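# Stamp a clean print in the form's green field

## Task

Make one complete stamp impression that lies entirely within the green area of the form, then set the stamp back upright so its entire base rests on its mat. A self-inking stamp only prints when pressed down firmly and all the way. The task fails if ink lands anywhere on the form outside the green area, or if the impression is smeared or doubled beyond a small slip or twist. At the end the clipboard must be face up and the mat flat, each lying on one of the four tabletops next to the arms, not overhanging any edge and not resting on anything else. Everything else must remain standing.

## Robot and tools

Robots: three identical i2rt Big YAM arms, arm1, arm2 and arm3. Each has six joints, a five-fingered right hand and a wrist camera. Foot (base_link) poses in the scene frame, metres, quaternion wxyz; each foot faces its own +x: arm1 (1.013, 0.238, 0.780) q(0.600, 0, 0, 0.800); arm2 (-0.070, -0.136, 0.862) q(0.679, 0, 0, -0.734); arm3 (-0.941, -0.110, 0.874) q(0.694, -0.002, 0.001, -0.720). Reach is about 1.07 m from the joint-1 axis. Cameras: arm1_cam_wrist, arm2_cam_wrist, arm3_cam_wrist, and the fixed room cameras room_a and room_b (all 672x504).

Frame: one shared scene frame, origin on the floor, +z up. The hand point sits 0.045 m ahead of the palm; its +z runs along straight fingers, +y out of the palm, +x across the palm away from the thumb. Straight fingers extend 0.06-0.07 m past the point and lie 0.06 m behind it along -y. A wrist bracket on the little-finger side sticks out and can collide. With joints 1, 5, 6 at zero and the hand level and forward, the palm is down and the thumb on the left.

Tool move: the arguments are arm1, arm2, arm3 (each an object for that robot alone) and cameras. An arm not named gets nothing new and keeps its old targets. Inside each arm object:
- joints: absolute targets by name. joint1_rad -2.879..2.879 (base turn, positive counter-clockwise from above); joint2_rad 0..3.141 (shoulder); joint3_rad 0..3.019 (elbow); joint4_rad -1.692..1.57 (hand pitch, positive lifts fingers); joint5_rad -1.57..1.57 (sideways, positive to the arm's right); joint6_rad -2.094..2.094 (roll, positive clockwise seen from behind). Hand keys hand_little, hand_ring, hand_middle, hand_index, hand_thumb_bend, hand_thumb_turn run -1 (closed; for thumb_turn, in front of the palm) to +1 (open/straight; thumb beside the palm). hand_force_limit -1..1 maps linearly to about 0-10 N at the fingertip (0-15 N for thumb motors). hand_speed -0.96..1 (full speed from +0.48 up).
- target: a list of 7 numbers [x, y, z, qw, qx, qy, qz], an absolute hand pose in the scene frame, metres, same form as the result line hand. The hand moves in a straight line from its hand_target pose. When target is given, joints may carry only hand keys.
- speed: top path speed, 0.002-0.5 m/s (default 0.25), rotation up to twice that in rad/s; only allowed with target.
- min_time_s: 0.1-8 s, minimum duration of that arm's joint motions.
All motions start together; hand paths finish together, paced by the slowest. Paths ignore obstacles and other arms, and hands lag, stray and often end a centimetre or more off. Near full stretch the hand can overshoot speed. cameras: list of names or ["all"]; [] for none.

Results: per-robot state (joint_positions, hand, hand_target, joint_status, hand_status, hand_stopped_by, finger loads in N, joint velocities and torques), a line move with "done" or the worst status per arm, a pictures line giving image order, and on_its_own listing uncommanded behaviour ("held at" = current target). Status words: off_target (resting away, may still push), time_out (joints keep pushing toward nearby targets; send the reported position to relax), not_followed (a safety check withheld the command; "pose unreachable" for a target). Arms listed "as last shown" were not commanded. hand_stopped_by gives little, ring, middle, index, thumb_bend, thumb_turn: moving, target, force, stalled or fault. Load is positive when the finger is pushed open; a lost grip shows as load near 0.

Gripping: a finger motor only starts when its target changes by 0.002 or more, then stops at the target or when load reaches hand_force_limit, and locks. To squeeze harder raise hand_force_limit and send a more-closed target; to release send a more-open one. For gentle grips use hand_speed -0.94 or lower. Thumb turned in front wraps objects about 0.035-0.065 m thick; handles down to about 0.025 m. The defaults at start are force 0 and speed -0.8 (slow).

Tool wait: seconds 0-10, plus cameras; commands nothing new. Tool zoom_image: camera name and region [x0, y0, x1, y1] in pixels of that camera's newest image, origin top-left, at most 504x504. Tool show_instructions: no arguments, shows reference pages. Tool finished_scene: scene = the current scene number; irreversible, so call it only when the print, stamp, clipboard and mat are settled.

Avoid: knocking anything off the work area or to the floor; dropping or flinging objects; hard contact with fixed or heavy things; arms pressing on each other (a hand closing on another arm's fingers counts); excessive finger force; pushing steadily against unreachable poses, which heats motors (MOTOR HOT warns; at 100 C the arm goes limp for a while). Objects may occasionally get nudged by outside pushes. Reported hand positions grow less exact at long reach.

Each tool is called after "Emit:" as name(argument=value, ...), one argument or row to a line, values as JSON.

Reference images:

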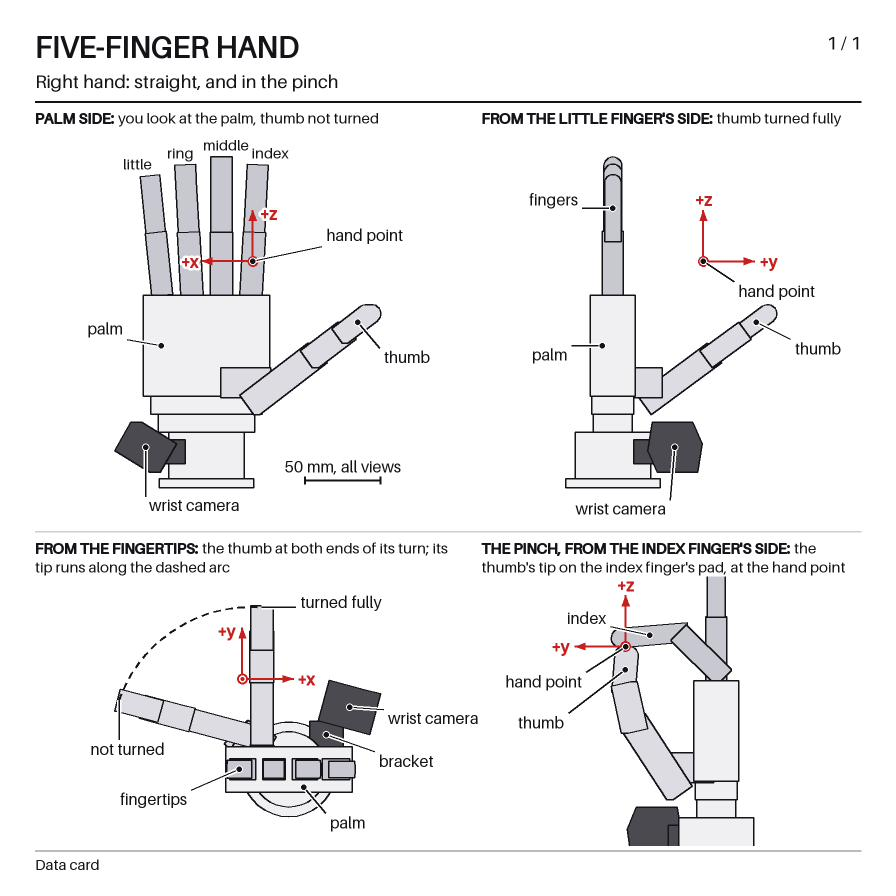

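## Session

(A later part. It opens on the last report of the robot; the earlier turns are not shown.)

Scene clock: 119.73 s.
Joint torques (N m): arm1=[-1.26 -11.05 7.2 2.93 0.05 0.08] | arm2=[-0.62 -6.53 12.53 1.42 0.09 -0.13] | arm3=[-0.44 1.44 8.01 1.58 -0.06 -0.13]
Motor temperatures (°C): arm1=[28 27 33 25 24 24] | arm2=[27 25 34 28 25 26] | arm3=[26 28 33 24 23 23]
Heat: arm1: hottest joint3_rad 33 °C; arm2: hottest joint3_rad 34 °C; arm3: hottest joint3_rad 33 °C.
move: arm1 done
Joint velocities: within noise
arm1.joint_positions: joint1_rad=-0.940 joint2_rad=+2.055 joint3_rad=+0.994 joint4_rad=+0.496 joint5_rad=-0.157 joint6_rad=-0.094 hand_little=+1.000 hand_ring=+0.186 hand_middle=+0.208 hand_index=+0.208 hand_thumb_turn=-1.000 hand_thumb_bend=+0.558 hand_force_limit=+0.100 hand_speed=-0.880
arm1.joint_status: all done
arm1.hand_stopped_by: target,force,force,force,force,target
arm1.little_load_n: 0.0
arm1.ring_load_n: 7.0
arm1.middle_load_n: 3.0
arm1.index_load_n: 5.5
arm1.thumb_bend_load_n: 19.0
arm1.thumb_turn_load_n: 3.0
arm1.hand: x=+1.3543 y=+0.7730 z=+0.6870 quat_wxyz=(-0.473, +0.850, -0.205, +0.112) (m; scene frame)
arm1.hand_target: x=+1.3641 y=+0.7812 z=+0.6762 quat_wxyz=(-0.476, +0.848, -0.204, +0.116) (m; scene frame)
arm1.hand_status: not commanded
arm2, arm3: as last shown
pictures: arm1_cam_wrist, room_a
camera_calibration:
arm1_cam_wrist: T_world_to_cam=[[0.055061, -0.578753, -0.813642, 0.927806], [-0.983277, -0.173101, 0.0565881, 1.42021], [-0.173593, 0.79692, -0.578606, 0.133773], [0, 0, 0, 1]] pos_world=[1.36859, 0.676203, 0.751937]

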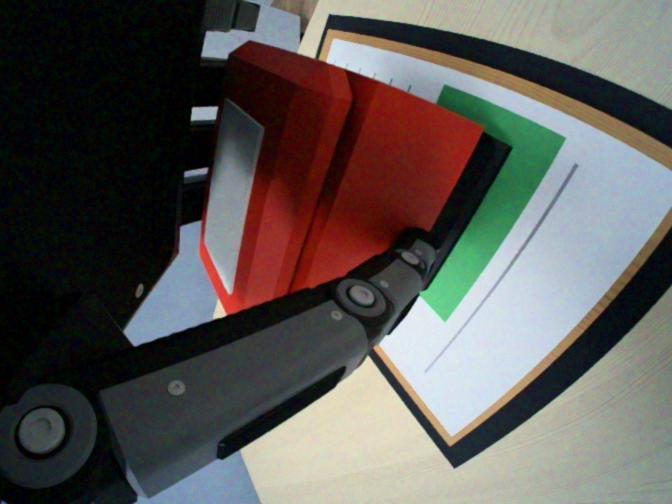

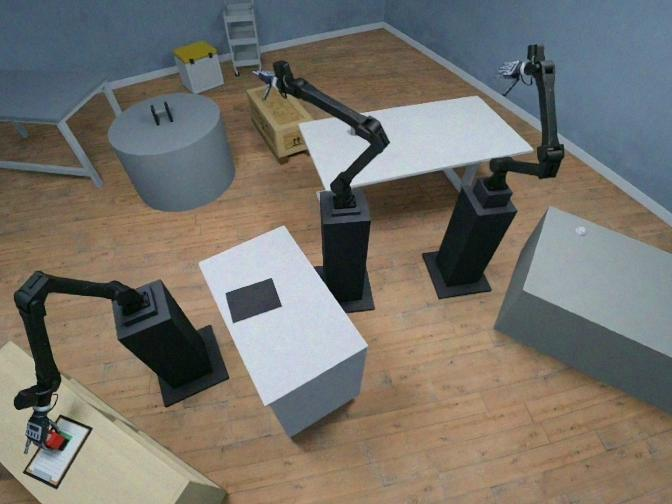

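Emit:
zoom_image(
  camera="arm1_cam_wrist",
  region=[340, 70, 600, 340],
)

Emit:
zoom_image(
  camera="room_a",
  region=[10, 400, 110, 495],
)

Scaled by 1.867 from the camera's 672x504 image, which has a finer 960x720 frame.

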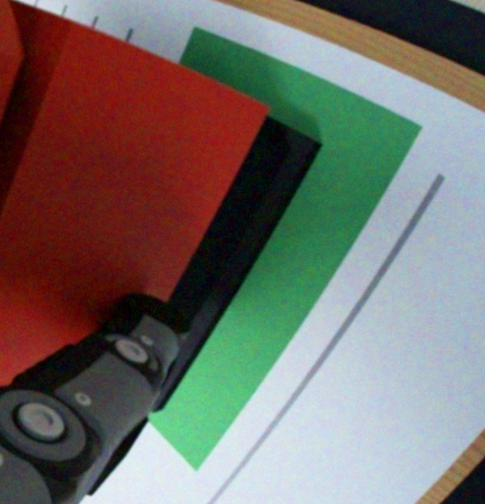

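Scaled by 5.040 from the camera's 672x504 image, which has a finer 960x720 frame.

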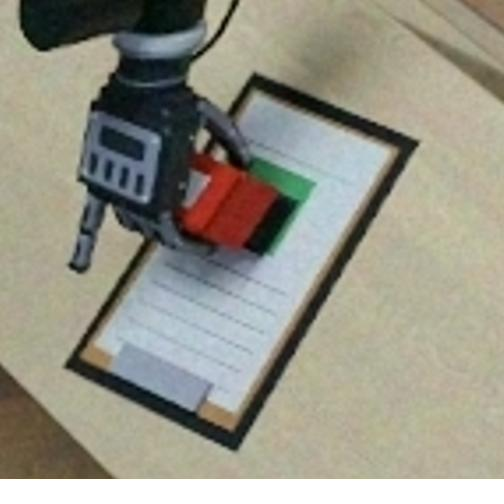

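Emit:
move(
  arm1={"joints":{"joint2_rad":2.13,"joint4_rad":0.525},"min_time_s":1.0},
  cameras=["arm1_cam_wrist"],
)

Scene clock: 122.40 s.
Joint torques (N m): arm1=[-1.38 -10.52 6.87 2.59 0.07 0.08] | arm2=[-0.91 -6.01 12.53 1.43 0.11 -0.14] | arm3=[-0.38 1.49 8.02 1.59 -0.06 -0.12]
Motor temperatures (°C): arm1=[28 27 33 25 24 24] | arm2=[27 24 34 28 25 26] | arm3=[26 28 34 24 23 23]
Heat: arm1: hottest joint3_rad 33 °C; arm2: hottest joint3_rad 34 °C; arm3: hottest joint3_rad 34 °C.
move: arm1 done
Joint velocities: within noise
arm1.joint_positions: joint1_rad=-0.940 joint2_rad=+2.075 joint3_rad=+0.998 joint4_rad=+0.513 joint5_rad=-0.158 joint6_rad=-0.094 hand_little=+1.000 hand_ring=+0.186 hand_middle=+0.208 hand_index=+0.208 hand_thumb_turn=-1.000 hand_thumb_bend=+0.558 hand_force_limit=+0.100 hand_speed=-0.880
arm1.joint_status: all done
arm1.hand_stopped_by: target,force,force,force,force,target
arm1.little_load_n: 0.0
arm1.ring_load_n: 7.0
arm1.middle_load_n: 3.0
arm1.index_load_n: 5.5
arm1.thumb_bend_load_n: 18.5
arm1.thumb_turn_load_n: 2.5
arm1.hand: x=+1.3545 y=+0.7734 z=+0.6792 quat_wxyz=(-0.473, +0.850, -0.205, +0.112) (m; scene frame)
arm1.hand_target: x=+1.3609 y=+0.7769 z=+0.6593 quat_wxyz=(-0.468, +0.852, -0.206, +0.113) (m; scene frame)
arm1.hand_status: not commanded
arm2, arm3: as last shown
pictures: arm1_cam_wrist
camera_calibration:
arm1_cam_wrist: T_world_to_cam=[[0.0543408, -0.578379, -0.813956, 0.922511], [-0.983248, -0.17303, 0.0573085, 1.42018], [-0.173985, 0.797206, -0.578093, 0.128942], [0, 0, 0, 1]] pos_world=[1.36869, 0.676503, 0.744035]

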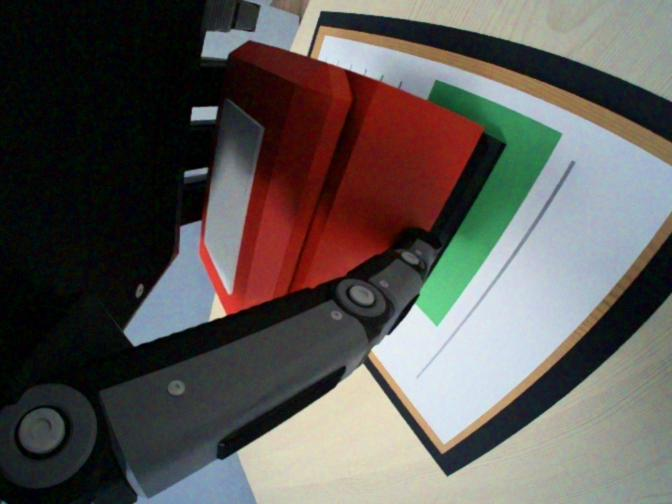

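Emit:
move(
  arm1={"joints":{"joint2_rad":2.06,"joint4_rad":0.485},"min_time_s":1.0},
  cameras=["arm1_cam_wrist"],
)

Scene clock: 124.13 s.
Joint torques (N m): arm1=[-1.2 -14.51 6.99 1.51 0.07 0.08] | arm2=[-0.67 -6.53 12.46 1.5 0.07 -0.11] | arm3=[-0.38 1.44 8.02 1.59 -0.07 -0.12]
Motor temperatures (°C): arm1=[28 27 33 25 23 24] | arm2=[27 24 34 28 25 26] | arm3=[26 28 34 24 23 23]
Heat: arm1: hottest joint3_rad 33 °C; arm2: hottest joint3_rad 34 °C; arm3: hottest joint3_rad 34 °C.
move: arm1 done
Joint velocities: within noise
arm1.joint_positions: joint1_rad=-0.940 joint2_rad=+2.060 joint3_rad=+0.998 joint4_rad=+0.496 joint5_rad=-0.158 joint6_rad=-0.094 hand_little=+1.000 hand_ring=+0.186 hand_middle=+0.208 hand_index=+0.208 hand_thumb_turn=-1.000 hand_thumb_bend=+0.558 hand_force_limit=+0.100 hand_speed=-0.880
arm1.joint_status: all done
arm1.hand_stopped_by: target,force,force,force,force,target
arm1.little_load_n: -0.5
arm1.ring_load_n: 6.5
arm1.middle_load_n: 3.0
arm1.index_load_n: 5.0
arm1.thumb_bend_load_n: 19.0
arm1.thumb_turn_load_n: 2.5
arm1.hand: x=+1.3545 y=+0.7734 z=+0.6851 quat_wxyz=(-0.472, +0.850, -0.205, +0.111) (m; scene frame)
arm1.hand_target: x=+1.3662 y=+0.7837 z=+0.6954 quat_wxyz=(-0.480, +0.845, -0.203, +0.118) (m; scene frame)
arm1.hand_status: not commanded
arm2, arm3: as last shown
pictures: arm1_cam_wrist
camera_calibration:
arm1_cam_wrist: T_world_to_cam=[[0.0532766, -0.579862, -0.812971, 0.929256], [-0.983165, -0.172957, 0.0589341, 1.41857], [-0.174783, 0.796145, -0.579314, 0.135134], [0, 0, 0, 1]] pos_world=[1.3688, 0.676605, 0.750141]

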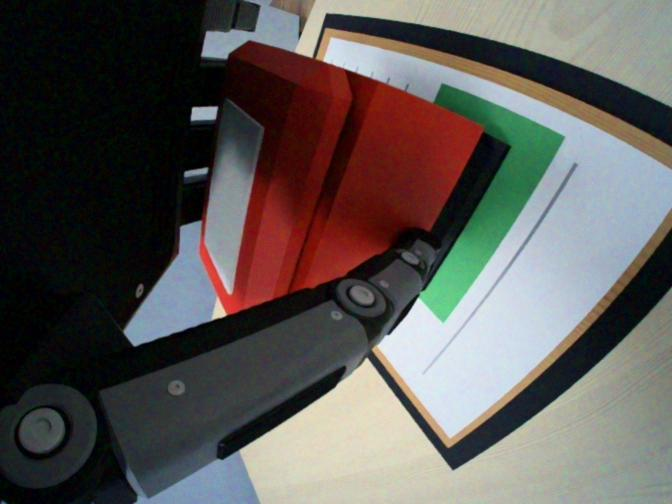

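Emit:
zoom_image(
  camera="arm1_cam_wrist",
  region=[400, 60, 580, 200],
)

Emit:
zoom_image(
  camera="arm1_cam_wrist",
  region=[380, 200, 520, 350],
)

Emit:
wait(
  seconds=0,
  cameras=["room_a"],
)

Emit:
zoom_image(
  camera="room_a",
  region=[20, 405, 100, 485],
)

Scaled by 2.800 from the camera's 672x504 image, which has a finer 960x720 frame.

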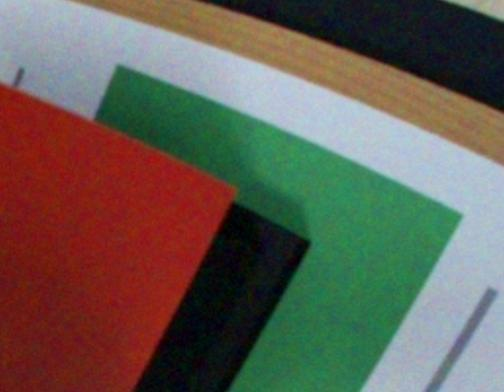

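Scaled by 3.360 from the camera's 672x504 image, which has a finer 960x720 frame.

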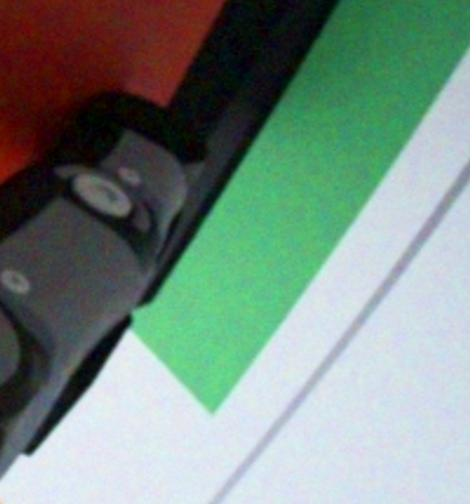

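Scene clock: 124.73 s.
Joint torques (N m): arm1=[-1.14 -14.51 6.99 1.51 0.07 0.07] | arm2=[-0.97 -6.18 12.45 1.46 0.1 -0.15] | arm3=[-0.38 1.49 8.02 1.59 -0.06 -0.13]
Motor temperatures (°C): arm1=[28 27 33 25 23 24] | arm2=[27 24 34 28 25 26] | arm3=[26 27 34 24 23 23]
Heat: arm1: hottest joint3_rad 33 °C; arm2: hottest joint3_rad 34 °C; arm3: hottest joint3_rad 34 °C.
Joint velocities: within noise
arm1.joint_positions: joint1_rad=-0.940 joint2_rad=+2.060 joint3_rad=+0.998 joint4_rad=+0.496 joint5_rad=-0.158 joint6_rad=-0.094 hand_little=+1.000 hand_ring=+0.186 hand_middle=+0.208 hand_index=+0.208 hand_thumb_turn=-1.000 hand_thumb_bend=+0.558 hand_force_limit=+0.100 hand_speed=-0.880
arm1.joint_status: all done
arm1.hand_stopped_by: target,force,force,force,force,target
arm1.little_load_n: 0.0
arm1.ring_load_n: 7.0
arm1.middle_load_n: 3.0
arm1.index_load_n: 5.5
arm1.thumb_bend_load_n: 19.0
arm1.thumb_turn_load_n: 2.5
arm1.hand: x=+1.3545 y=+0.7734 z=+0.6851 quat_wxyz=(-0.472, +0.850, -0.205, +0.111) (m; scene frame)
arm1.hand_target: x=+1.3662 y=+0.7837 z=+0.6954 quat_wxyz=(-0.480, +0.845, -0.203, +0.118) (m; scene frame)
arm1.hand_status: not commanded
arm2.joint_positions: joint1_rad=+0.911 joint2_rad=+1.006 joint3_rad=+1.277 joint4_rad=-0.389 joint5_rad=+0.415 joint6_rad=+0.278 hand_little=+1.000 hand_ring=+1.000 hand_middle=+1.000 hand_index=+1.000 hand_thumb_turn=-1.000 hand_thumb_bend=+1.000 hand_force_limit=+0.100 hand_speed=-0.500
arm2.joint_status: not commanded
arm2.hand_stopped_by: target,target,target,target,target,target
arm2.little_load_n: 0.0
arm2.ring_load_n: 0.0
arm2.middle_load_n: -0.5
arm2.index_load_n: 0.0
arm2.thumb_bend_load_n: 0.0
arm2.thumb_turn_load_n: 0.0
arm2.hand: x=+0.2801 y=-0.5043 z=+1.3708 quat_wxyz=(-0.212, +0.068, -0.741, +0.634) (m; scene frame)
arm2.hand_target: x=+0.2723 y=-0.5048 z=+1.3997 quat_wxyz=(-0.218, +0.060, -0.729, +0.646) (m; scene frame)
arm2.hand_status: not commanded
arm3.joint_positions: joint1_rad=+0.047 joint2_rad=+0.580 joint3_rad=+1.378 joint4_rad=-1.274 joint5_rad=-0.037 joint6_rad=-0.966 hand_little=+1.000 hand_ring=+1.000 hand_middle=+1.000 hand_index=+1.000 hand_thumb_turn=+1.000 hand_thumb_bend=+1.000 hand_force_limit=+0.000 hand_speed=-0.800
arm3.joint_status: not commanded
arm3.hand_stopped_by: target,target,target,target,target,target
arm3.little_load_n: 0.0
arm3.ring_load_n: 0.0
arm3.middle_load_n: 0.0
arm3.index_load_n: 0.0
arm3.thumb_bend_load_n: 0.0
arm3.thumb_turn_load_n: 0.0
arm3.hand: x=-0.9629 y=-0.3306 z=+1.3665 quat_wxyz=(+0.227, +0.409, -0.749, +0.469) (m; scene frame)
arm3.hand_target: x=-0.9629 y=-0.3294 z=+1.3777 quat_wxyz=(+0.232, +0.406, -0.743, +0.479) (m; scene frame)
arm3.hand_status: not commanded
pictures: room_a

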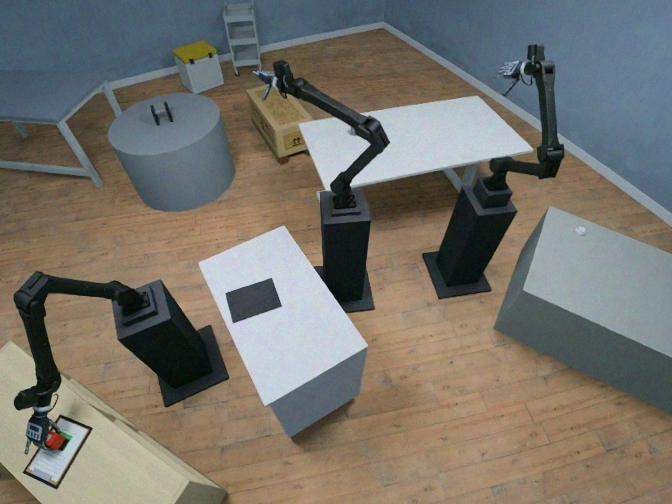

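Scaled by 6.300 from the camera's 672x504 image, which has a finer 960x720 frame.

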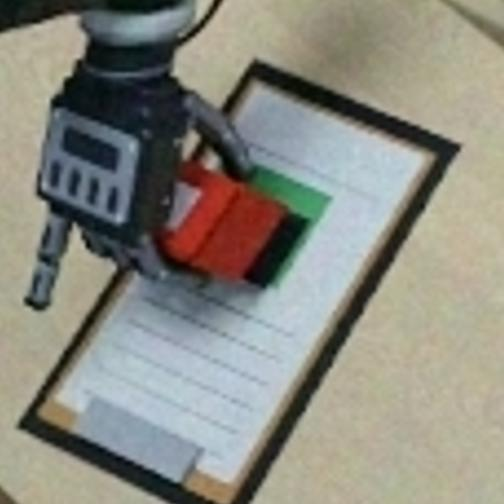

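Emit:
move(
  arm1={"joints":{"joint2_rad":2.01,"joint4_rad":0.44},"min_time_s":1.0},
)

Emit:
move(
  arm1={"joints":{"joint1_rad":-0.950,"joint2_rad":1.995,"joint3_rad":1.006,"joint4_rad":0.435},"min_time_s":1.0},
  cameras=["arm1_cam_wrist"],
)

Scene clock: 129.70 s.
Joint torques (N m): arm1=[-1.32 -16.73 6.97 1.59 0.01 0.08] | arm2=[-0.56 -6.59 12.49 1.52 0.1 -0.15] | arm3=[-0.38 1.44 8.02 1.59 -0.06 -0.12]
Motor temperatures (°C): arm1=[28 27 34 25 23 24] | arm2=[27 24 34 28 25 26] | arm3=[26 27 34 24 23 23]
Heat: arm1: hottest joint3_rad 34 °C; arm2: hottest joint3_rad 34 °C; arm3: hottest joint3_rad 34 °C.
move: arm1 done
Joint velocities: within noise
arm1.joint_positions: joint1_rad=-0.940 joint2_rad=+2.041 joint3_rad=+0.999 joint4_rad=+0.449 joint5_rad=-0.157 joint6_rad=-0.094 hand_little=+1.000 hand_ring=+0.186 hand_middle=+0.208 hand_index=+0.208 hand_thumb_turn=-1.000 hand_thumb_bend=+0.558 hand_force_limit=+0.100 hand_speed=-0.880
arm1.joint_status: all done
arm1.hand_stopped_by: target,force,force,force,force,target
arm1.little_load_n: -0.5
arm1.ring_load_n: 6.5
arm1.middle_load_n: 4.0
arm1.index_load_n: 6.5
arm1.thumb_bend_load_n: 19.0
arm1.thumb_turn_load_n: 4.0
arm1.hand: x=+1.3523 y=+0.7702 z=+0.6886 quat_wxyz=(-0.461, +0.856, -0.208, +0.107) (m; scene frame)
arm1.hand_target: x=+1.3672 y=+0.7851 z=+0.7181 quat_wxyz=(-0.482, +0.844, -0.203, +0.119) (m; scene frame)
arm1.hand_status: not commanded
arm2, arm3: as last shown
arm2.middle_load_n: 0.0
arm3.thumb_turn_load_n: -0.5
pictures: none

Scene clock: 131.00 s.
Joint torques (N m): arm1=[-1.55 -16.97 5.2 1.78 -0.01 0.08] | arm2=[-0.73 -6.71 12.56 1.48 0.09 -0.14] | arm3=[-0.38 1.49 8.02 1.58 -0.07 -0.12]
Motor temperatures (°C): arm1=[28 27 34 25 23 24] | arm2=[27 24 34 28 25 26] | arm3=[26 27 34 24 23 23]
Heat: arm1: hottest joint3_rad 34 °C; arm2: hottest joint3_rad 34 °C; arm3: hottest joint3_rad 34 °C.
move: arm1 done
Joint velocities: within noise
arm1.joint_positions: joint1_rad=-0.942 joint2_rad=+2.031 joint3_rad=+0.999 joint4_rad=+0.441 joint5_rad=-0.156 joint6_rad=-0.094 hand_little=+1.000 hand_ring=+0.186 hand_middle=+0.208 hand_index=+0.208 hand_thumb_turn=-1.000 hand_thumb_bend=+0.558 hand_force_limit=+0.100 hand_speed=-0.880
arm1.joint_status: all done
arm1.hand_stopped_by: target,force,force,force,force,target
arm1.little_load_n: 0.0
arm1.ring_load_n: 7.0
arm1.middle_load_n: 4.0
arm1.index_load_n: 6.5
arm1.thumb_bend_load_n: 19.5
arm1.thumb_turn_load_n: 3.5
arm1.hand: x=+1.3537 y=+0.7700 z=+0.6933 quat_wxyz=(-0.462, +0.855, -0.209, +0.108) (m; scene frame)
arm1.hand_target: x=+1.3646 y=+0.7744 z=+0.7167 quat_wxyz=(-0.476, +0.847, -0.207, +0.118) (m; scene frame)
arm1.hand_status: not commanded
arm2, arm3: as last shown
arm3.thumb_turn_load_n: 0.0
pictures: arm1_cam_wrist
camera_calibration:
arm1_cam_wrist: T_world_to_cam=[[0.0400967, -0.595819, -0.802117, 0.956573], [-0.982761, -0.168514, 0.0760466, 1.40097], [-0.180478, 0.785241, -0.592305, 0.167582], [0, 0, 0, 1]] pos_world=[1.36871, 0.674435, 0.760004]

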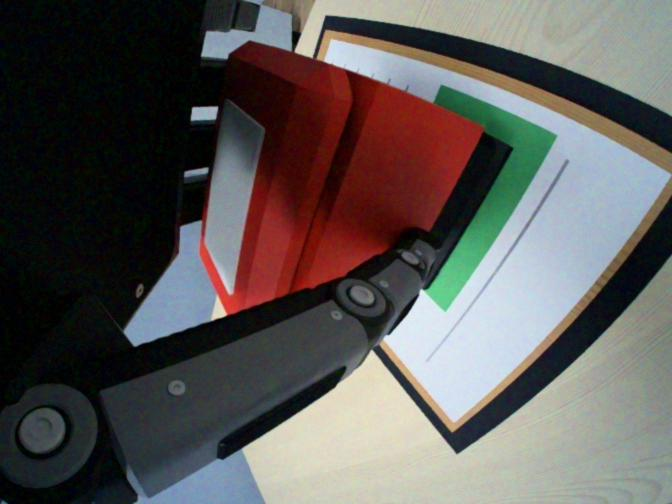

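Emit:
move(
  arm1={"joints":{"joint1_rad":-0.958,"joint2_rad":1.985,"joint3_rad":0.978,"joint4_rad":0.455},"min_time_s":1.0},
)

Scene clock: 132.57 s.
Joint torques (N m): arm1=[-1.73 -16.91 4.25 2.67 0 0.08] | arm2=[-0.67 -6.59 12.51 1.51 0.11 -0.16] | arm3=[-0.38 1.49 8.02 1.59 -0.07 -0.12]
Motor temperatures (°C): arm1=[28 27 34 25 23 24] | arm2=[27 24 34 28 25 26] | arm3=[26 27 34 24 23 23]
Heat: arm1: hottest joint3_rad 34 °C; arm2: hottest joint3_rad 34 °C; arm3: hottest joint3_rad 34 °C.
move: arm1 done
Joint velocities: within noise
arm1.joint_positions: joint1_rad=-0.950 joint2_rad=+2.022 joint3_rad=+0.984 joint4_rad=+0.440 joint5_rad=-0.156 joint6_rad=-0.094 hand_little=+1.000 hand_ring=+0.186 hand_middle=+0.208 hand_index=+0.208 hand_thumb_turn=-1.000 hand_thumb_bend=+0.558 hand_force_limit=+0.100 hand_speed=-0.880
arm1.joint_status: all done
arm1.hand_stopped_by: target,force,force,force,force,target
arm1.little_load_n: 0.0
arm1.ring_load_n: 7.0
arm1.middle_load_n: 4.0
arm1.index_load_n: 6.5
arm1.thumb_bend_load_n: 19.5
arm1.thumb_turn_load_n: 3.5
arm1.hand: x=+1.3541 y=+0.7623 z=+0.6929 quat_wxyz=(-0.459, +0.856, -0.213, +0.109) (m; scene frame)
arm1.hand_target: x=+1.3634 y=+0.7648 z=+0.7154 quat_wxyz=(-0.476, +0.846, -0.210, +0.120) (m; scene frame)
arm1.hand_status: not commanded
arm2, arm3: as last shown
pictures: none

Emit:
move(
  arm1={"joints":{"joint2_rad":2.055,"joint4_rad":0.485},"min_time_s":1.2},
  cameras=["arm1_cam_wrist","room_a"],
)

Emit:
zoom_image(
  camera="room_a",
  region=[20, 405, 100, 485],
)

Emit:
zoom_image(
  camera="arm1_cam_wrist",
  region=[400, 60, 580, 200],
)

Emit:
zoom_image(
  camera="arm1_cam_wrist",
  region=[380, 200, 520, 350],
)

Scene clock: 134.60 s.
Joint torques (N m): arm1=[-1.67 -12.75 4.11 3.11 0 0.07] | arm2=[-0.62 -6.36 12.49 1.52 0.09 -0.15] | arm3=[-0.38 1.49 8.01 1.59 -0.07 -0.13]
Motor temperatures (°C): arm1=[28 27 33 25 23 24] | arm2=[27 24 34 28 25 26] | arm3=[26 27 34 24 23 23]
Heat: arm1: hottest joint3_rad 33 °C; arm2: hottest joint3_rad 34 °C; arm3: hottest joint3_rad 34 °C.
move: arm1 done
Joint velocities: within noise
arm1.joint_positions: joint1_rad=-0.950 joint2_rad=+2.036 joint3_rad=+0.984 joint4_rad=+0.461 joint5_rad=-0.156 joint6_rad=-0.094 hand_little=+1.000 hand_ring=+0.186 hand_middle=+0.208 hand_index=+0.208 hand_thumb_turn=-1.000 hand_thumb_bend=+0.558 hand_force_limit=+0.100 hand_speed=-0.880
arm1.joint_status: all done
arm1.hand_stopped_by: target,force,force,force,force,target
arm1.little_load_n: 0.0
arm1.ring_load_n: 7.0
arm1.middle_load_n: 3.5
arm1.index_load_n: 6.5
arm1.thumb_bend_load_n: 19.0
arm1.thumb_turn_load_n: 3.5
arm1.hand: x=+1.3548 y=+0.7632 z=+0.6884 quat_wxyz=(-0.461, +0.854, -0.212, +0.110) (m; scene frame)
arm1.hand_target: x=+1.3579 y=+0.7578 z=+0.6790 quat_wxyz=(-0.460, +0.854, -0.214, +0.113) (m; scene frame)
arm1.hand_status: not commanded
arm2, arm3: as last shown
arm2.ring_load_n: -0.5
pictures: arm1_cam_wrist, room_a
camera_calibration:
arm1_cam_wrist: T_world_to_cam=[[0.035501, -0.595863, -0.802301, 0.954976], [-0.984097, -0.160657, 0.0757732, 1.39723], [-0.174045, 0.786852, -0.592091, 0.160107], [0, 0, 0, 1]] pos_world=[1.36898, 0.66753, 0.755103]

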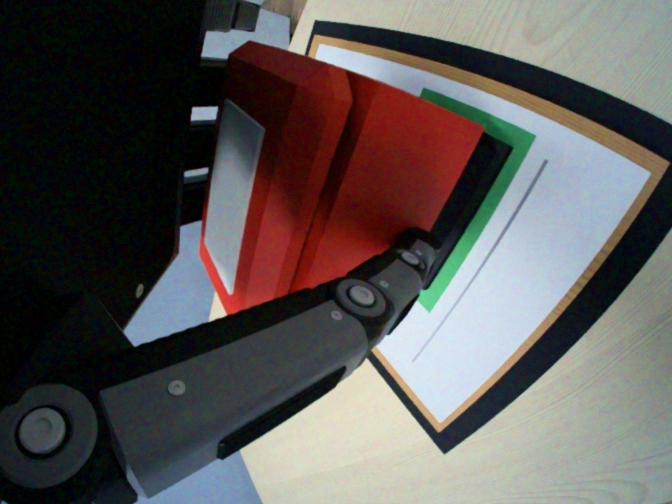

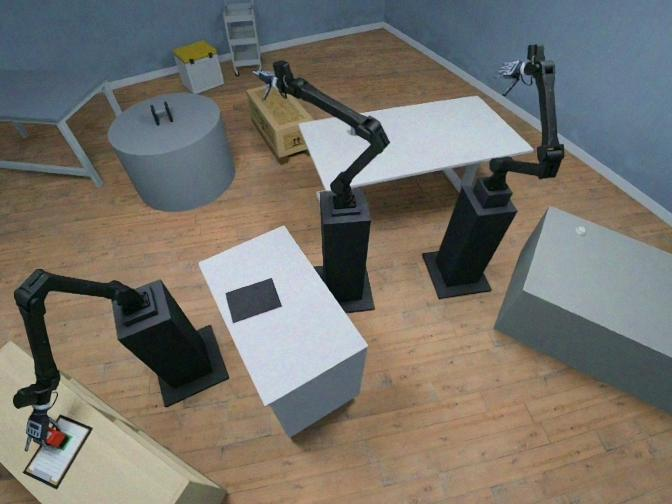

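Scaled by 6.300 from the camera's 672x504 image, which has a finer 960x720 frame.

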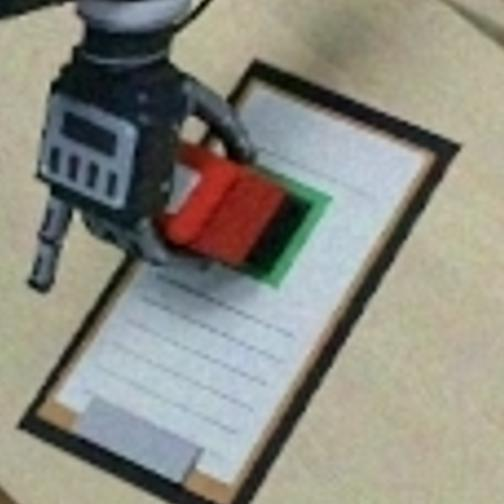

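Scaled by 2.800 from the camera's 672x504 image, which has a finer 960x720 frame.

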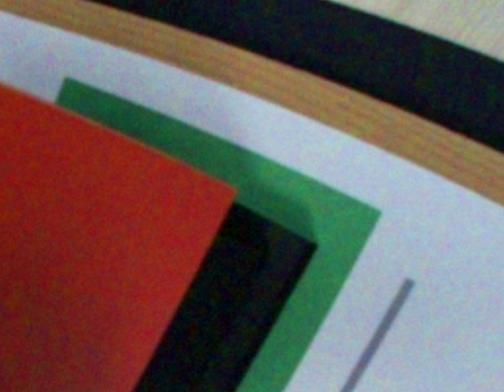

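Scaled by 3.360 from the camera's 672x504 image, which has a finer 960x720 frame.

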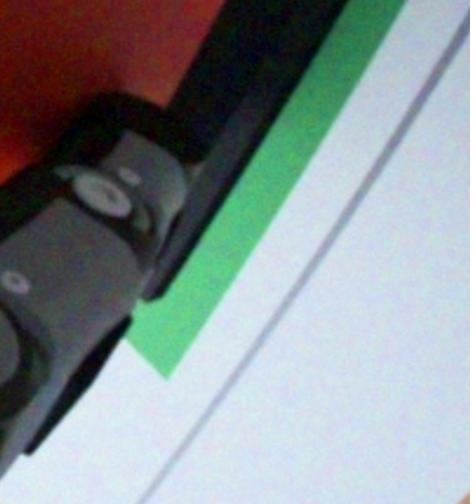

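Emit:
move(
  arm1={"joints":{"joint2_rad":2.072,"joint4_rad":0.492},"min_time_s":0.8},
)

Emit:
move(
  arm1={"joints":{"hand_ring":0.4,"hand_middle":0.4,"hand_index":0.4,"hand_thumb_bend":0.72,"hand_speed":-0.8}},
  cameras=["arm1_cam_wrist"],
)

Scene clock: 136.60 s.
Joint torques (N m): arm1=[-1.61 -11.63 4.14 3.19 0 0.08] | arm2=[-0.73 -6.24 12.51 1.46 0.1 -0.15] | arm3=[-0.38 1.49 8.02 1.59 -0.07 -0.13]
Motor temperatures (°C): arm1=[28 27 33 25 23 24] | arm2=[27 24 34 28 25 26] | arm3=[26 27 34 24 23 23]
Heat: arm1: hottest joint3_rad 33 °C; arm2: hottest joint3_rad 34 °C; arm3: hottest joint3_rad 34 °C.
move: arm1 done
Joint velocities: within noise
arm1.joint_positions: joint1_rad=-0.950 joint2_rad=+2.038 joint3_rad=+0.984 joint4_rad=+0.467 joint5_rad=-0.156 joint6_rad=-0.094 hand_little=+1.000 hand_ring=+0.186 hand_middle=+0.208 hand_index=+0.208 hand_thumb_turn=-1.000 hand_thumb_bend=+0.558 hand_force_limit=+0.100 hand_speed=-0.880
arm1.joint_status: all done
arm1.hand_stopped_by: target,force,force,force,force,target
arm1.little_load_n: 0.0
arm1.ring_load_n: 6.5
arm1.middle_load_n: 3.0
arm1.index_load_n: 5.5
arm1.thumb_bend_load_n: 19.0
arm1.thumb_turn_load_n: 3.5
arm1.hand: x=+1.3552 y=+0.7637 z=+0.6881 quat_wxyz=(-0.463, +0.854, -0.212, +0.110) (m; scene frame)
arm1.hand_target: x=+1.3562 y=+0.7557 z=+0.6699 quat_wxyz=(-0.456, +0.856, -0.215, +0.111) (m; scene frame)
arm1.hand_status: not commanded
arm2, arm3: as last shown
arm2.ring_load_n: 0.0
arm2.thumb_bend_load_n: 0.5
pictures: none

Scene clock: 137.67 s.
Joint torques (N m): arm1=[-1.55 -12.22 4.1 2.74 0.01 0.08] | arm2=[-0.85 -6.65 12.55 1.47 0.11 -0.15] | arm3=[-0.38 1.49 8.02 1.59 -0.06 -0.13]
Motor temperatures (°C): arm1=[28 27 33 25 23 24] | arm2=[27 24 35 28 25 26] | arm3=[26 27 34 24 23 23]
Heat: arm1: hottest joint3_rad 33 °C; arm2: hottest joint3_rad 35 °C; arm3: hottest joint3_rad 34 °C.
move: arm1 done
Joint velocities: within noise
arm1.joint_positions: joint1_rad=-0.950 joint2_rad=+2.044 joint3_rad=+0.984 joint4_rad=+0.477 joint5_rad=-0.156 joint6_rad=-0.094 hand_little=+1.000 hand_ring=+0.400 hand_middle=+0.400 hand_index=+0.400 hand_thumb_turn=-1.000 hand_thumb_bend=+0.720 hand_force_limit=+0.100 hand_speed=-0.800
arm1.joint_status: all done
arm1.hand_stopped_by: target,target,target,target,target,target
arm1.little_load_n: 0.0
arm1.ring_load_n: 0.0
arm1.middle_load_n: 0.0
arm1.index_load_n: 0.5
arm1.thumb_bend_load_n: 0.0
arm1.thumb_turn_load_n: 0.0
arm1.hand: x=+1.3555 y=+0.7641 z=+0.6860 quat_wxyz=(-0.464, +0.853, -0.212, +0.111) (m; scene frame)
arm1.hand_target: x=+1.3562 y=+0.7556 z=+0.6697 quat_wxyz=(-0.456, +0.856, -0.215, +0.111) (m; scene frame)
arm1.hand_status: not commanded
arm2, arm3: as last shown
arm2.middle_load_n: -0.5
arm3.thumb_turn_load_n: -0.5
pictures: arm1_cam_wrist
camera_calibration:
arm1_cam_wrist: T_world_to_cam=[[0.0389008, -0.591547, -0.805332, 0.947656], [-0.984403, -0.161068, 0.07076, 1.40239], [-0.171571, 0.790019, -0.588586, 0.149922], [0, 0, 0, 1]] pos_world=[1.36937, 0.668022, 0.752186]

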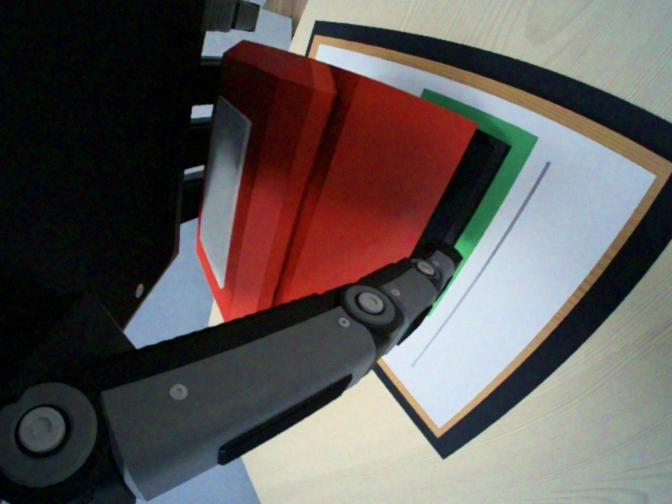

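Emit:
move(
  arm1={"joints":{"hand_ring":1,"hand_middle":1,"hand_index":1,"hand_thumb_bend":1,"hand_speed":-0.5}},
)

Emit:
move(
  arm1={"joints":{"joint2_rad":1.96,"joint4_rad":0.40},"min_time_s":1.0},
)

Emit:
move(
  arm1={"joints":{"joint2_rad":1.80,"joint4_rad":0.22},"min_time_s":1.2},
  cameras=["arm1_cam_wrist","room_a"],
)

Emit:
zoom_image(
  camera="room_a",
  region=[20, 405, 100, 485],
)

Scene clock: 139.00 s.
Joint torques (N m): arm1=[-1.49 -12.57 4.1 2.74 0 0.08] | arm2=[-0.62 -6.65 12.57 1.47 0.1 -0.13] | arm3=[-0.38 1.44 8.03 1.58 -0.07 -0.13]
Motor temperatures (°C): arm1=[28 27 33 25 23 24] | arm2=[27 24 35 28 25 26] | arm3=[26 27 34 24 23 23]
Heat: arm1: hottest joint3_rad 33 °C; arm2: hottest joint3_rad 35 °C; arm3: hottest joint3_rad 34 °C.
move: arm1 done
Joint velocities: within noise
arm1.joint_positions: joint1_rad=-0.950 joint2_rad=+2.048 joint3_rad=+0.984 joint4_rad=+0.477 joint5_rad=-0.156 joint6_rad=-0.094 hand_little=+1.000 hand_ring=+1.000 hand_middle=+1.000 hand_index=+1.000 hand_thumb_turn=-1.000 hand_thumb_bend=+1.000 hand_force_limit=+0.100 hand_speed=-0.500
arm1.joint_status: all done
arm1.hand_stopped_by: target,target,target,target,target,target
arm1.little_load_n: 0.0
arm1.ring_load_n: 0.0
arm1.middle_load_n: 0.0
arm1.index_load_n: 0.0
arm1.thumb_bend_load_n: 0.0
arm1.thumb_turn_load_n: 0.0
arm1.hand: x=+1.3550 y=+0.7634 z=+0.6839 quat_wxyz=(-0.463, +0.854, -0.212, +0.110) (m; scene frame)
arm1.hand_target: x=+1.3562 y=+0.7557 z=+0.6698 quat_wxyz=(-0.456, +0.856, -0.215, +0.111) (m; scene frame)
arm1.hand_status: not commanded
arm2, arm3: as last shown
arm2.middle_load_n: 0.0
arm2.thumb_bend_load_n: 0.0
arm3.thumb_turn_load_n: 0.0
pictures: none

Scene clock: 140.53 s.
Joint torques (N m): arm1=[-1.61 -15.33 4.53 1.52 0 0.08] | arm2=[-0.79 -6.65 12.51 1.4 0.09 -0.16] | arm3=[-0.38 1.49 8.02 1.59 -0.07 -0.12]
Motor temperatures (°C): arm1=[28 27 33 25 23 24] | arm2=[27 24 35 28 25 26] | arm3=[26 27 34 24 23 23]
Heat: arm1: hottest joint3_rad 33 °C; arm2: hottest joint3_rad 35 °C; arm3: hottest joint3_rad 34 °C.
move: arm1 done
Joint velocities: within noise
arm1.joint_positions: joint1_rad=-0.950 joint2_rad=+1.979 joint3_rad=+0.984 joint4_rad=+0.411 joint5_rad=-0.156 joint6_rad=-0.094 hand_little=+1.000 hand_ring=+1.000 hand_middle=+1.000 hand_index=+1.000 hand_thumb_turn=-1.000 hand_thumb_bend=+1.000 hand_force_limit=+0.100 hand_speed=-0.500
arm1.joint_status: all done
arm1.hand_stopped_by: target,target,target,target,target,target
arm1.little_load_n: 0.0
arm1.ring_load_n: 0.0
arm1.middle_load_n: 0.0
arm1.index_load_n: 0.0
arm1.thumb_bend_load_n: 0.0
arm1.thumb_turn_load_n: 0.0
arm1.hand: x=+1.3559 y=+0.7646 z=+0.7134 quat_wxyz=(-0.464, +0.853, -0.212, +0.111) (m; scene frame)
arm1.hand_target: x=+1.3598 y=+0.7602 z=+0.7203 quat_wxyz=(-0.464, +0.852, -0.213, +0.115) (m; scene frame)
arm1.hand_status: not commanded
arm2.joint_positions: joint1_rad=+0.911 joint2_rad=+1.006 joint3_rad=+1.277 joint4_rad=-0.389 joint5_rad=+0.415 joint6_rad=+0.278 hand_little=+1.000 hand_ring=+1.000 hand_middle=+1.000 hand_index=+1.000 hand_thumb_turn=-1.000 hand_thumb_bend=+1.000 hand_force_limit=+0.100 hand_speed=-0.500
arm2.joint_status: not commanded
arm2.hand_stopped_by: target,target,target,target,target,target
arm2.little_load_n: 0.0
arm2.ring_load_n: 0.0
arm2.middle_load_n: 0.0
arm2.index_load_n: 0.0
arm2.thumb_bend_load_n: 0.0
arm2.thumb_turn_load_n: 0.0
arm2.hand: x=+0.2801 y=-0.5043 z=+1.3708 quat_wxyz=(-0.212, +0.068, -0.741, +0.634) (m; scene frame)
arm2.hand_target: x=+0.2723 y=-0.5048 z=+1.3997 quat_wxyz=(-0.218, +0.060, -0.729, +0.646) (m; scene frame)
arm2.hand_status: not commanded
arm3.joint_positions: joint1_rad=+0.047 joint2_rad=+0.580 joint3_rad=+1.378 joint4_rad=-1.274 joint5_rad=-0.037 joint6_rad=-0.966 hand_little=+1.000 hand_ring=+1.000 hand_middle=+1.000 hand_index=+1.000 hand_thumb_turn=+1.000 hand_thumb_bend=+1.000 hand_force_limit=+0.000 hand_speed=-0.800
arm3.joint_status: not commanded
arm3.hand_stopped_by: target,target,target,target,target,target
arm3.little_load_n: 0.5
arm3.ring_load_n: 0.0
arm3.middle_load_n: 0.0
arm3.index_load_n: 0.0
arm3.thumb_bend_load_n: 0.0
arm3.thumb_turn_load_n: 0.0
arm3.hand: x=-0.9629 y=-0.3306 z=+1.3665 quat_wxyz=(+0.227, +0.409, -0.749, +0.469) (m; scene frame)
arm3.hand_target: x=-0.9629 y=-0.3294 z=+1.3777 quat_wxyz=(+0.232, +0.406, -0.743, +0.479) (m; scene frame)
arm3.hand_status: not commanded
pictures: none

Scene clock: 142.30 s.
Joint torques (N m): arm1=[-1.67 -14.51 5.45 1.52 0 0.08] | arm2=[-0.73 -6.53 12.53 1.47 0.09 -0.15] | arm3=[-0.38 1.49 8.02 1.59 -0.06 -0.12]
Motor temperatures (°C): arm1=[28 27 33 25 23 24] | arm2=[27 24 35 28 25 26] | arm3=[26 27 34 24 23 23]
Heat: arm1: hottest joint3_rad 33 °C; arm2: hottest joint3_rad 35 °C; arm3: hottest joint3_rad 34 °C.
move: arm1 done
Joint velocities: within noise
arm1.joint_positions: joint1_rad=-0.950 joint2_rad=+1.820 joint3_rad=+0.984 joint4_rad=+0.231 joint5_rad=-0.156 joint6_rad=-0.094 hand_little=+1.000 hand_ring=+1.000 hand_middle=+1.000 hand_index=+1.000 hand_thumb_turn=-1.000 hand_thumb_bend=+1.000 hand_force_limit=+0.100 hand_speed=-0.500
arm1.joint_status: all done
arm1.hand_stopped_by: target,target,target,target,target,target
arm1.little_load_n: 0.0
arm1.ring_load_n: 0.0
arm1.middle_load_n: 0.0
arm1.index_load_n: 0.0
arm1.thumb_bend_load_n: 0.0
arm1.thumb_turn_load_n: 0.0
arm1.hand: x=+1.3501 y=+0.7572 z=+0.7763 quat_wxyz=(-0.456, +0.857, -0.214, +0.107) (m; scene frame)
arm1.hand_target: x=+1.3533 y=+0.7521 z=+0.7833 quat_wxyz=(-0.456, +0.856, -0.215, +0.111) (m; scene frame)
arm1.hand_status: not commanded
arm2, arm3: as last shown
arm2.middle_load_n: -0.5
arm2.thumb_bend_load_n: -0.5
arm3.little_load_n: 0.0
pictures: arm1_cam_wrist, room_a
camera_calibration:
arm1_cam_wrist: T_world_to_cam=[[0.0283646, -0.605026, -0.7957, 1.03355], [-0.983369, -0.159745, 0.0864105, 1.37508], [-0.17939, 0.780016, -0.599495, 0.234143], [0, 0, 0, 1]] pos_world=[1.36489, 0.662349, 0.84394]

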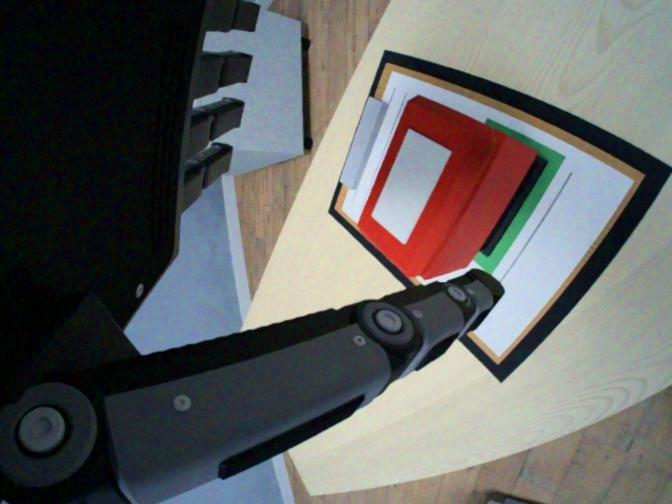

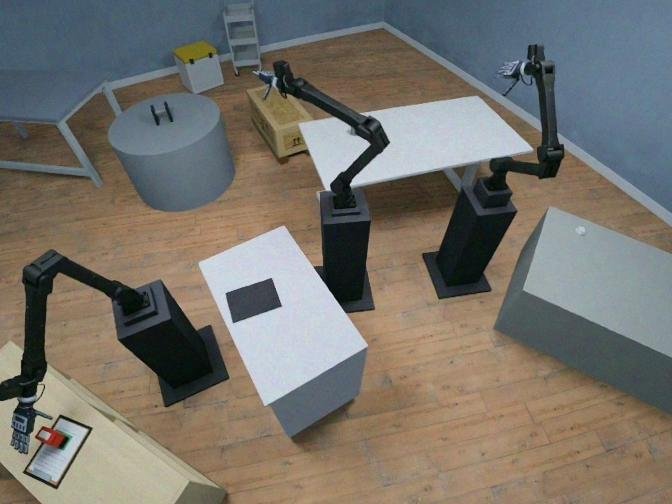

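Scaled by 6.300 from the camera's 672x504 image, which has a finer 960x720 frame.

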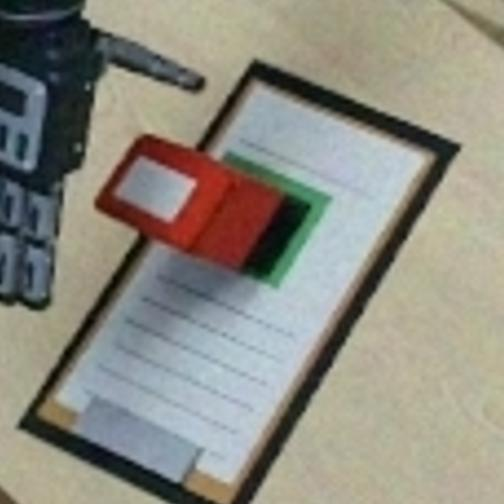

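Emit:
zoom_image(
  camera="arm1_cam_wrist",
  region=[400, 90, 600, 290],
)

Emit:
zoom_image(
  camera="room_a",
  region=[44, 425, 84, 455],
)

Scaled by 2.520 from the camera's 672x504 image, which has a finer 960x720 frame.

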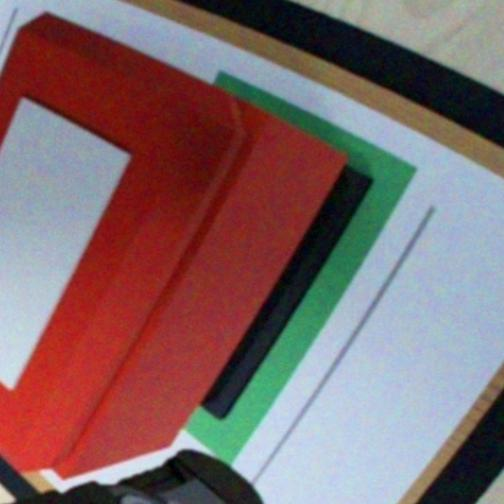

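Scaled by 12.600 from the camera's 672x504 image, which has a finer 960x720 frame.

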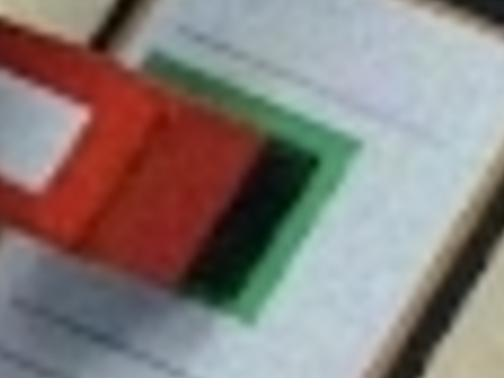

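Emit:
move(
  arm1={"target":[1.360,0.785,0.86,0.6045,-0.7527,0.2057,-0.1585],"speed":0.15,"joints":{"hand_thumb_turn":1}},
)

Emit:
move(
  arm1={"target":[1.3740,0.817,0.815,0.6797,-0.6797,0.1949,-0.1949],"speed":0.15},
  cameras=["arm1_cam_wrist","room_a"],
)

Scene clock: 146.90 s.
Joint torques (N m): arm1=[-0.56 -13.98 4.97 3.22 0.07 0.22] | arm2=[-0.56 -6.71 12.52 1.43 0.1 -0.15] | arm3=[-0.44 1.49 8.02 1.59 -0.06 -0.12]
Motor temperatures (°C): arm1=[28 28 33 25 23 24] | arm2=[27 24 35 28 25 26] | arm3=[26 27 34 24 23 23]
Heat: arm1: hottest joint3_rad 33 °C; arm2: hottest joint3_rad 35 °C; arm3: hottest joint3_rad 34 °C.
move: arm1 off_target
Joint velocities: within noise
arm1.joint_positions: joint1_rad=-0.940 joint2_rad=+1.775 joint3_rad=+0.891 joint4_rad=+0.632 joint5_rad=-0.123 joint6_rad=-0.024 hand_little=+1.000 hand_ring=+1.000 hand_middle=+1.000 hand_index=+1.000 hand_thumb_turn=+1.000 hand_thumb_bend=+1.000 hand_force_limit=+0.100 hand_speed=-0.500
arm1.joint_status: all done
arm1.hand_stopped_by: target,target,target,target,target,target
arm1.little_load_n: -0.5
arm1.ring_load_n: 0.0
arm1.middle_load_n: -0.5
arm1.index_load_n: 0.0
arm1.thumb_bend_load_n: 0.0
arm1.thumb_turn_load_n: -0.5
arm1.hand: x=+1.3652 y=+0.7830 z=+0.8472 quat_wxyz=(-0.593, +0.762, -0.209, +0.158) (m; scene frame)
arm1.hand_target: x=+1.3601 y=+0.7850 z=+0.8598 quat_wxyz=(-0.605, +0.753, -0.206, +0.158) (m; scene frame)
arm1.hand_status: off_target (0.014 m and 1.7 deg from the pose sent, 0.089 m and 21.7 deg at the start)
arm2, arm3: as last shown
arm2.middle_load_n: 0.0
arm2.index_load_n: -0.5
arm2.thumb_bend_load_n: 0.0
arm3.little_load_n: -0.5
arm3.ring_load_n: -0.5
arm3.thumb_turn_load_n: -0.5
pictures: none

Scene clock: 148.47 s.
Joint torques (N m): arm1=[-0.5 -12.22 5.5 3.28 0.11 0.22] | arm2=[-0.67 -6.59 12.48 1.46 0.09 -0.15] | arm3=[-0.38 1.44 8.01 1.59 -0.07 -0.12]
Motor temperatures (°C): arm1=[28 28 33 25 23 24] | arm2=[27 24 35 28 25 26] | arm3=[26 27 34 24 23 23]
Heat: arm1: hottest joint3_rad 33 °C; arm2: hottest joint3_rad 35 °C; arm3: hottest joint3_rad 34 °C.
move: arm1 done
Joint velocities: within noise
arm1.joint_positions: joint1_rad=-0.913 joint2_rad=+2.009 joint3_rad=+0.888 joint4_rad=+1.103 joint5_rad=-0.064 joint6_rad=-0.008 hand_little=+1.000 hand_ring=+1.000 hand_middle=+1.000 hand_index=+1.000 hand_thumb_turn=+1.000 hand_thumb_bend=+1.000 hand_force_limit=+0.100 hand_speed=-0.500
arm1.joint_status: not commanded
arm1.hand_stopped_by: target,target,target,target,target,target
arm1.little_load_n: 0.0
arm1.ring_load_n: 0.0
arm1.middle_load_n: 0.0
arm1.index_load_n: 0.0
arm1.thumb_bend_load_n: 0.0
arm1.thumb_turn_load_n: -0.5
arm1.hand: x=+1.3749 y=+0.8089 z=+0.8148 quat_wxyz=(-0.672, +0.686, -0.196, +0.197) (m; scene frame)
arm1.hand_target: x=+1.3738 y=+0.8167 z=+0.8149 quat_wxyz=(-0.679, +0.680, -0.195, +0.195) (m; scene frame)
arm1.hand_status: done (0.008 m and 1.2 deg from the pose sent, 0.048 m and 14.4 deg at the start)
arm2, arm3: as last shown
arm2.index_load_n: 0.0
arm2.thumb_turn_load_n: -0.5
arm3.little_load_n: 0.0
arm3.ring_load_n: 0.0
arm3.thumb_turn_load_n: 0.0
pictures: arm1_cam_wrist, room_a
camera_calibration:
arm1_cam_wrist: T_world_to_cam=[[0.269476, -0.175672, -0.946848, 0.539058], [-0.962891, -0.0339077, -0.267751, 1.56295], [0.0149309, 0.983865, -0.178291, -0.554008], [0, 0, 0, 1]] pos_world=[1.36796, 0.692762, 0.830113]

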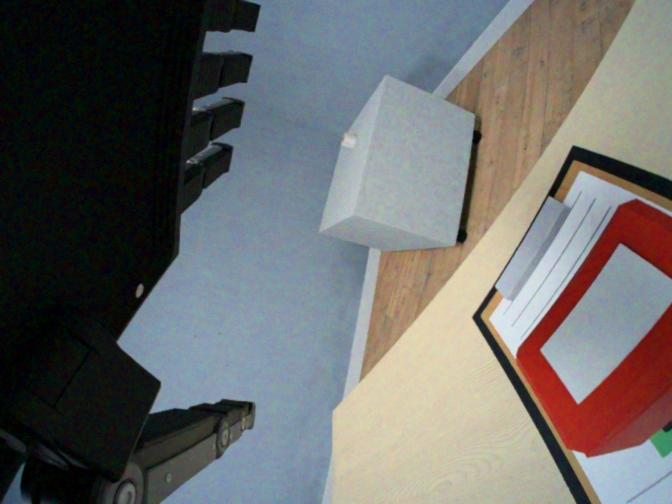

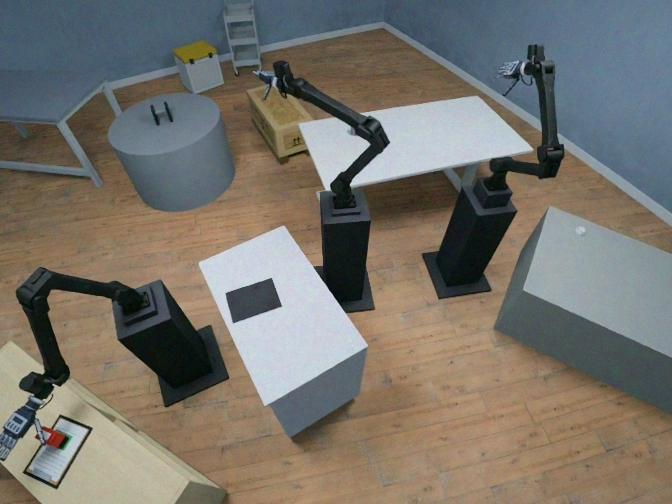

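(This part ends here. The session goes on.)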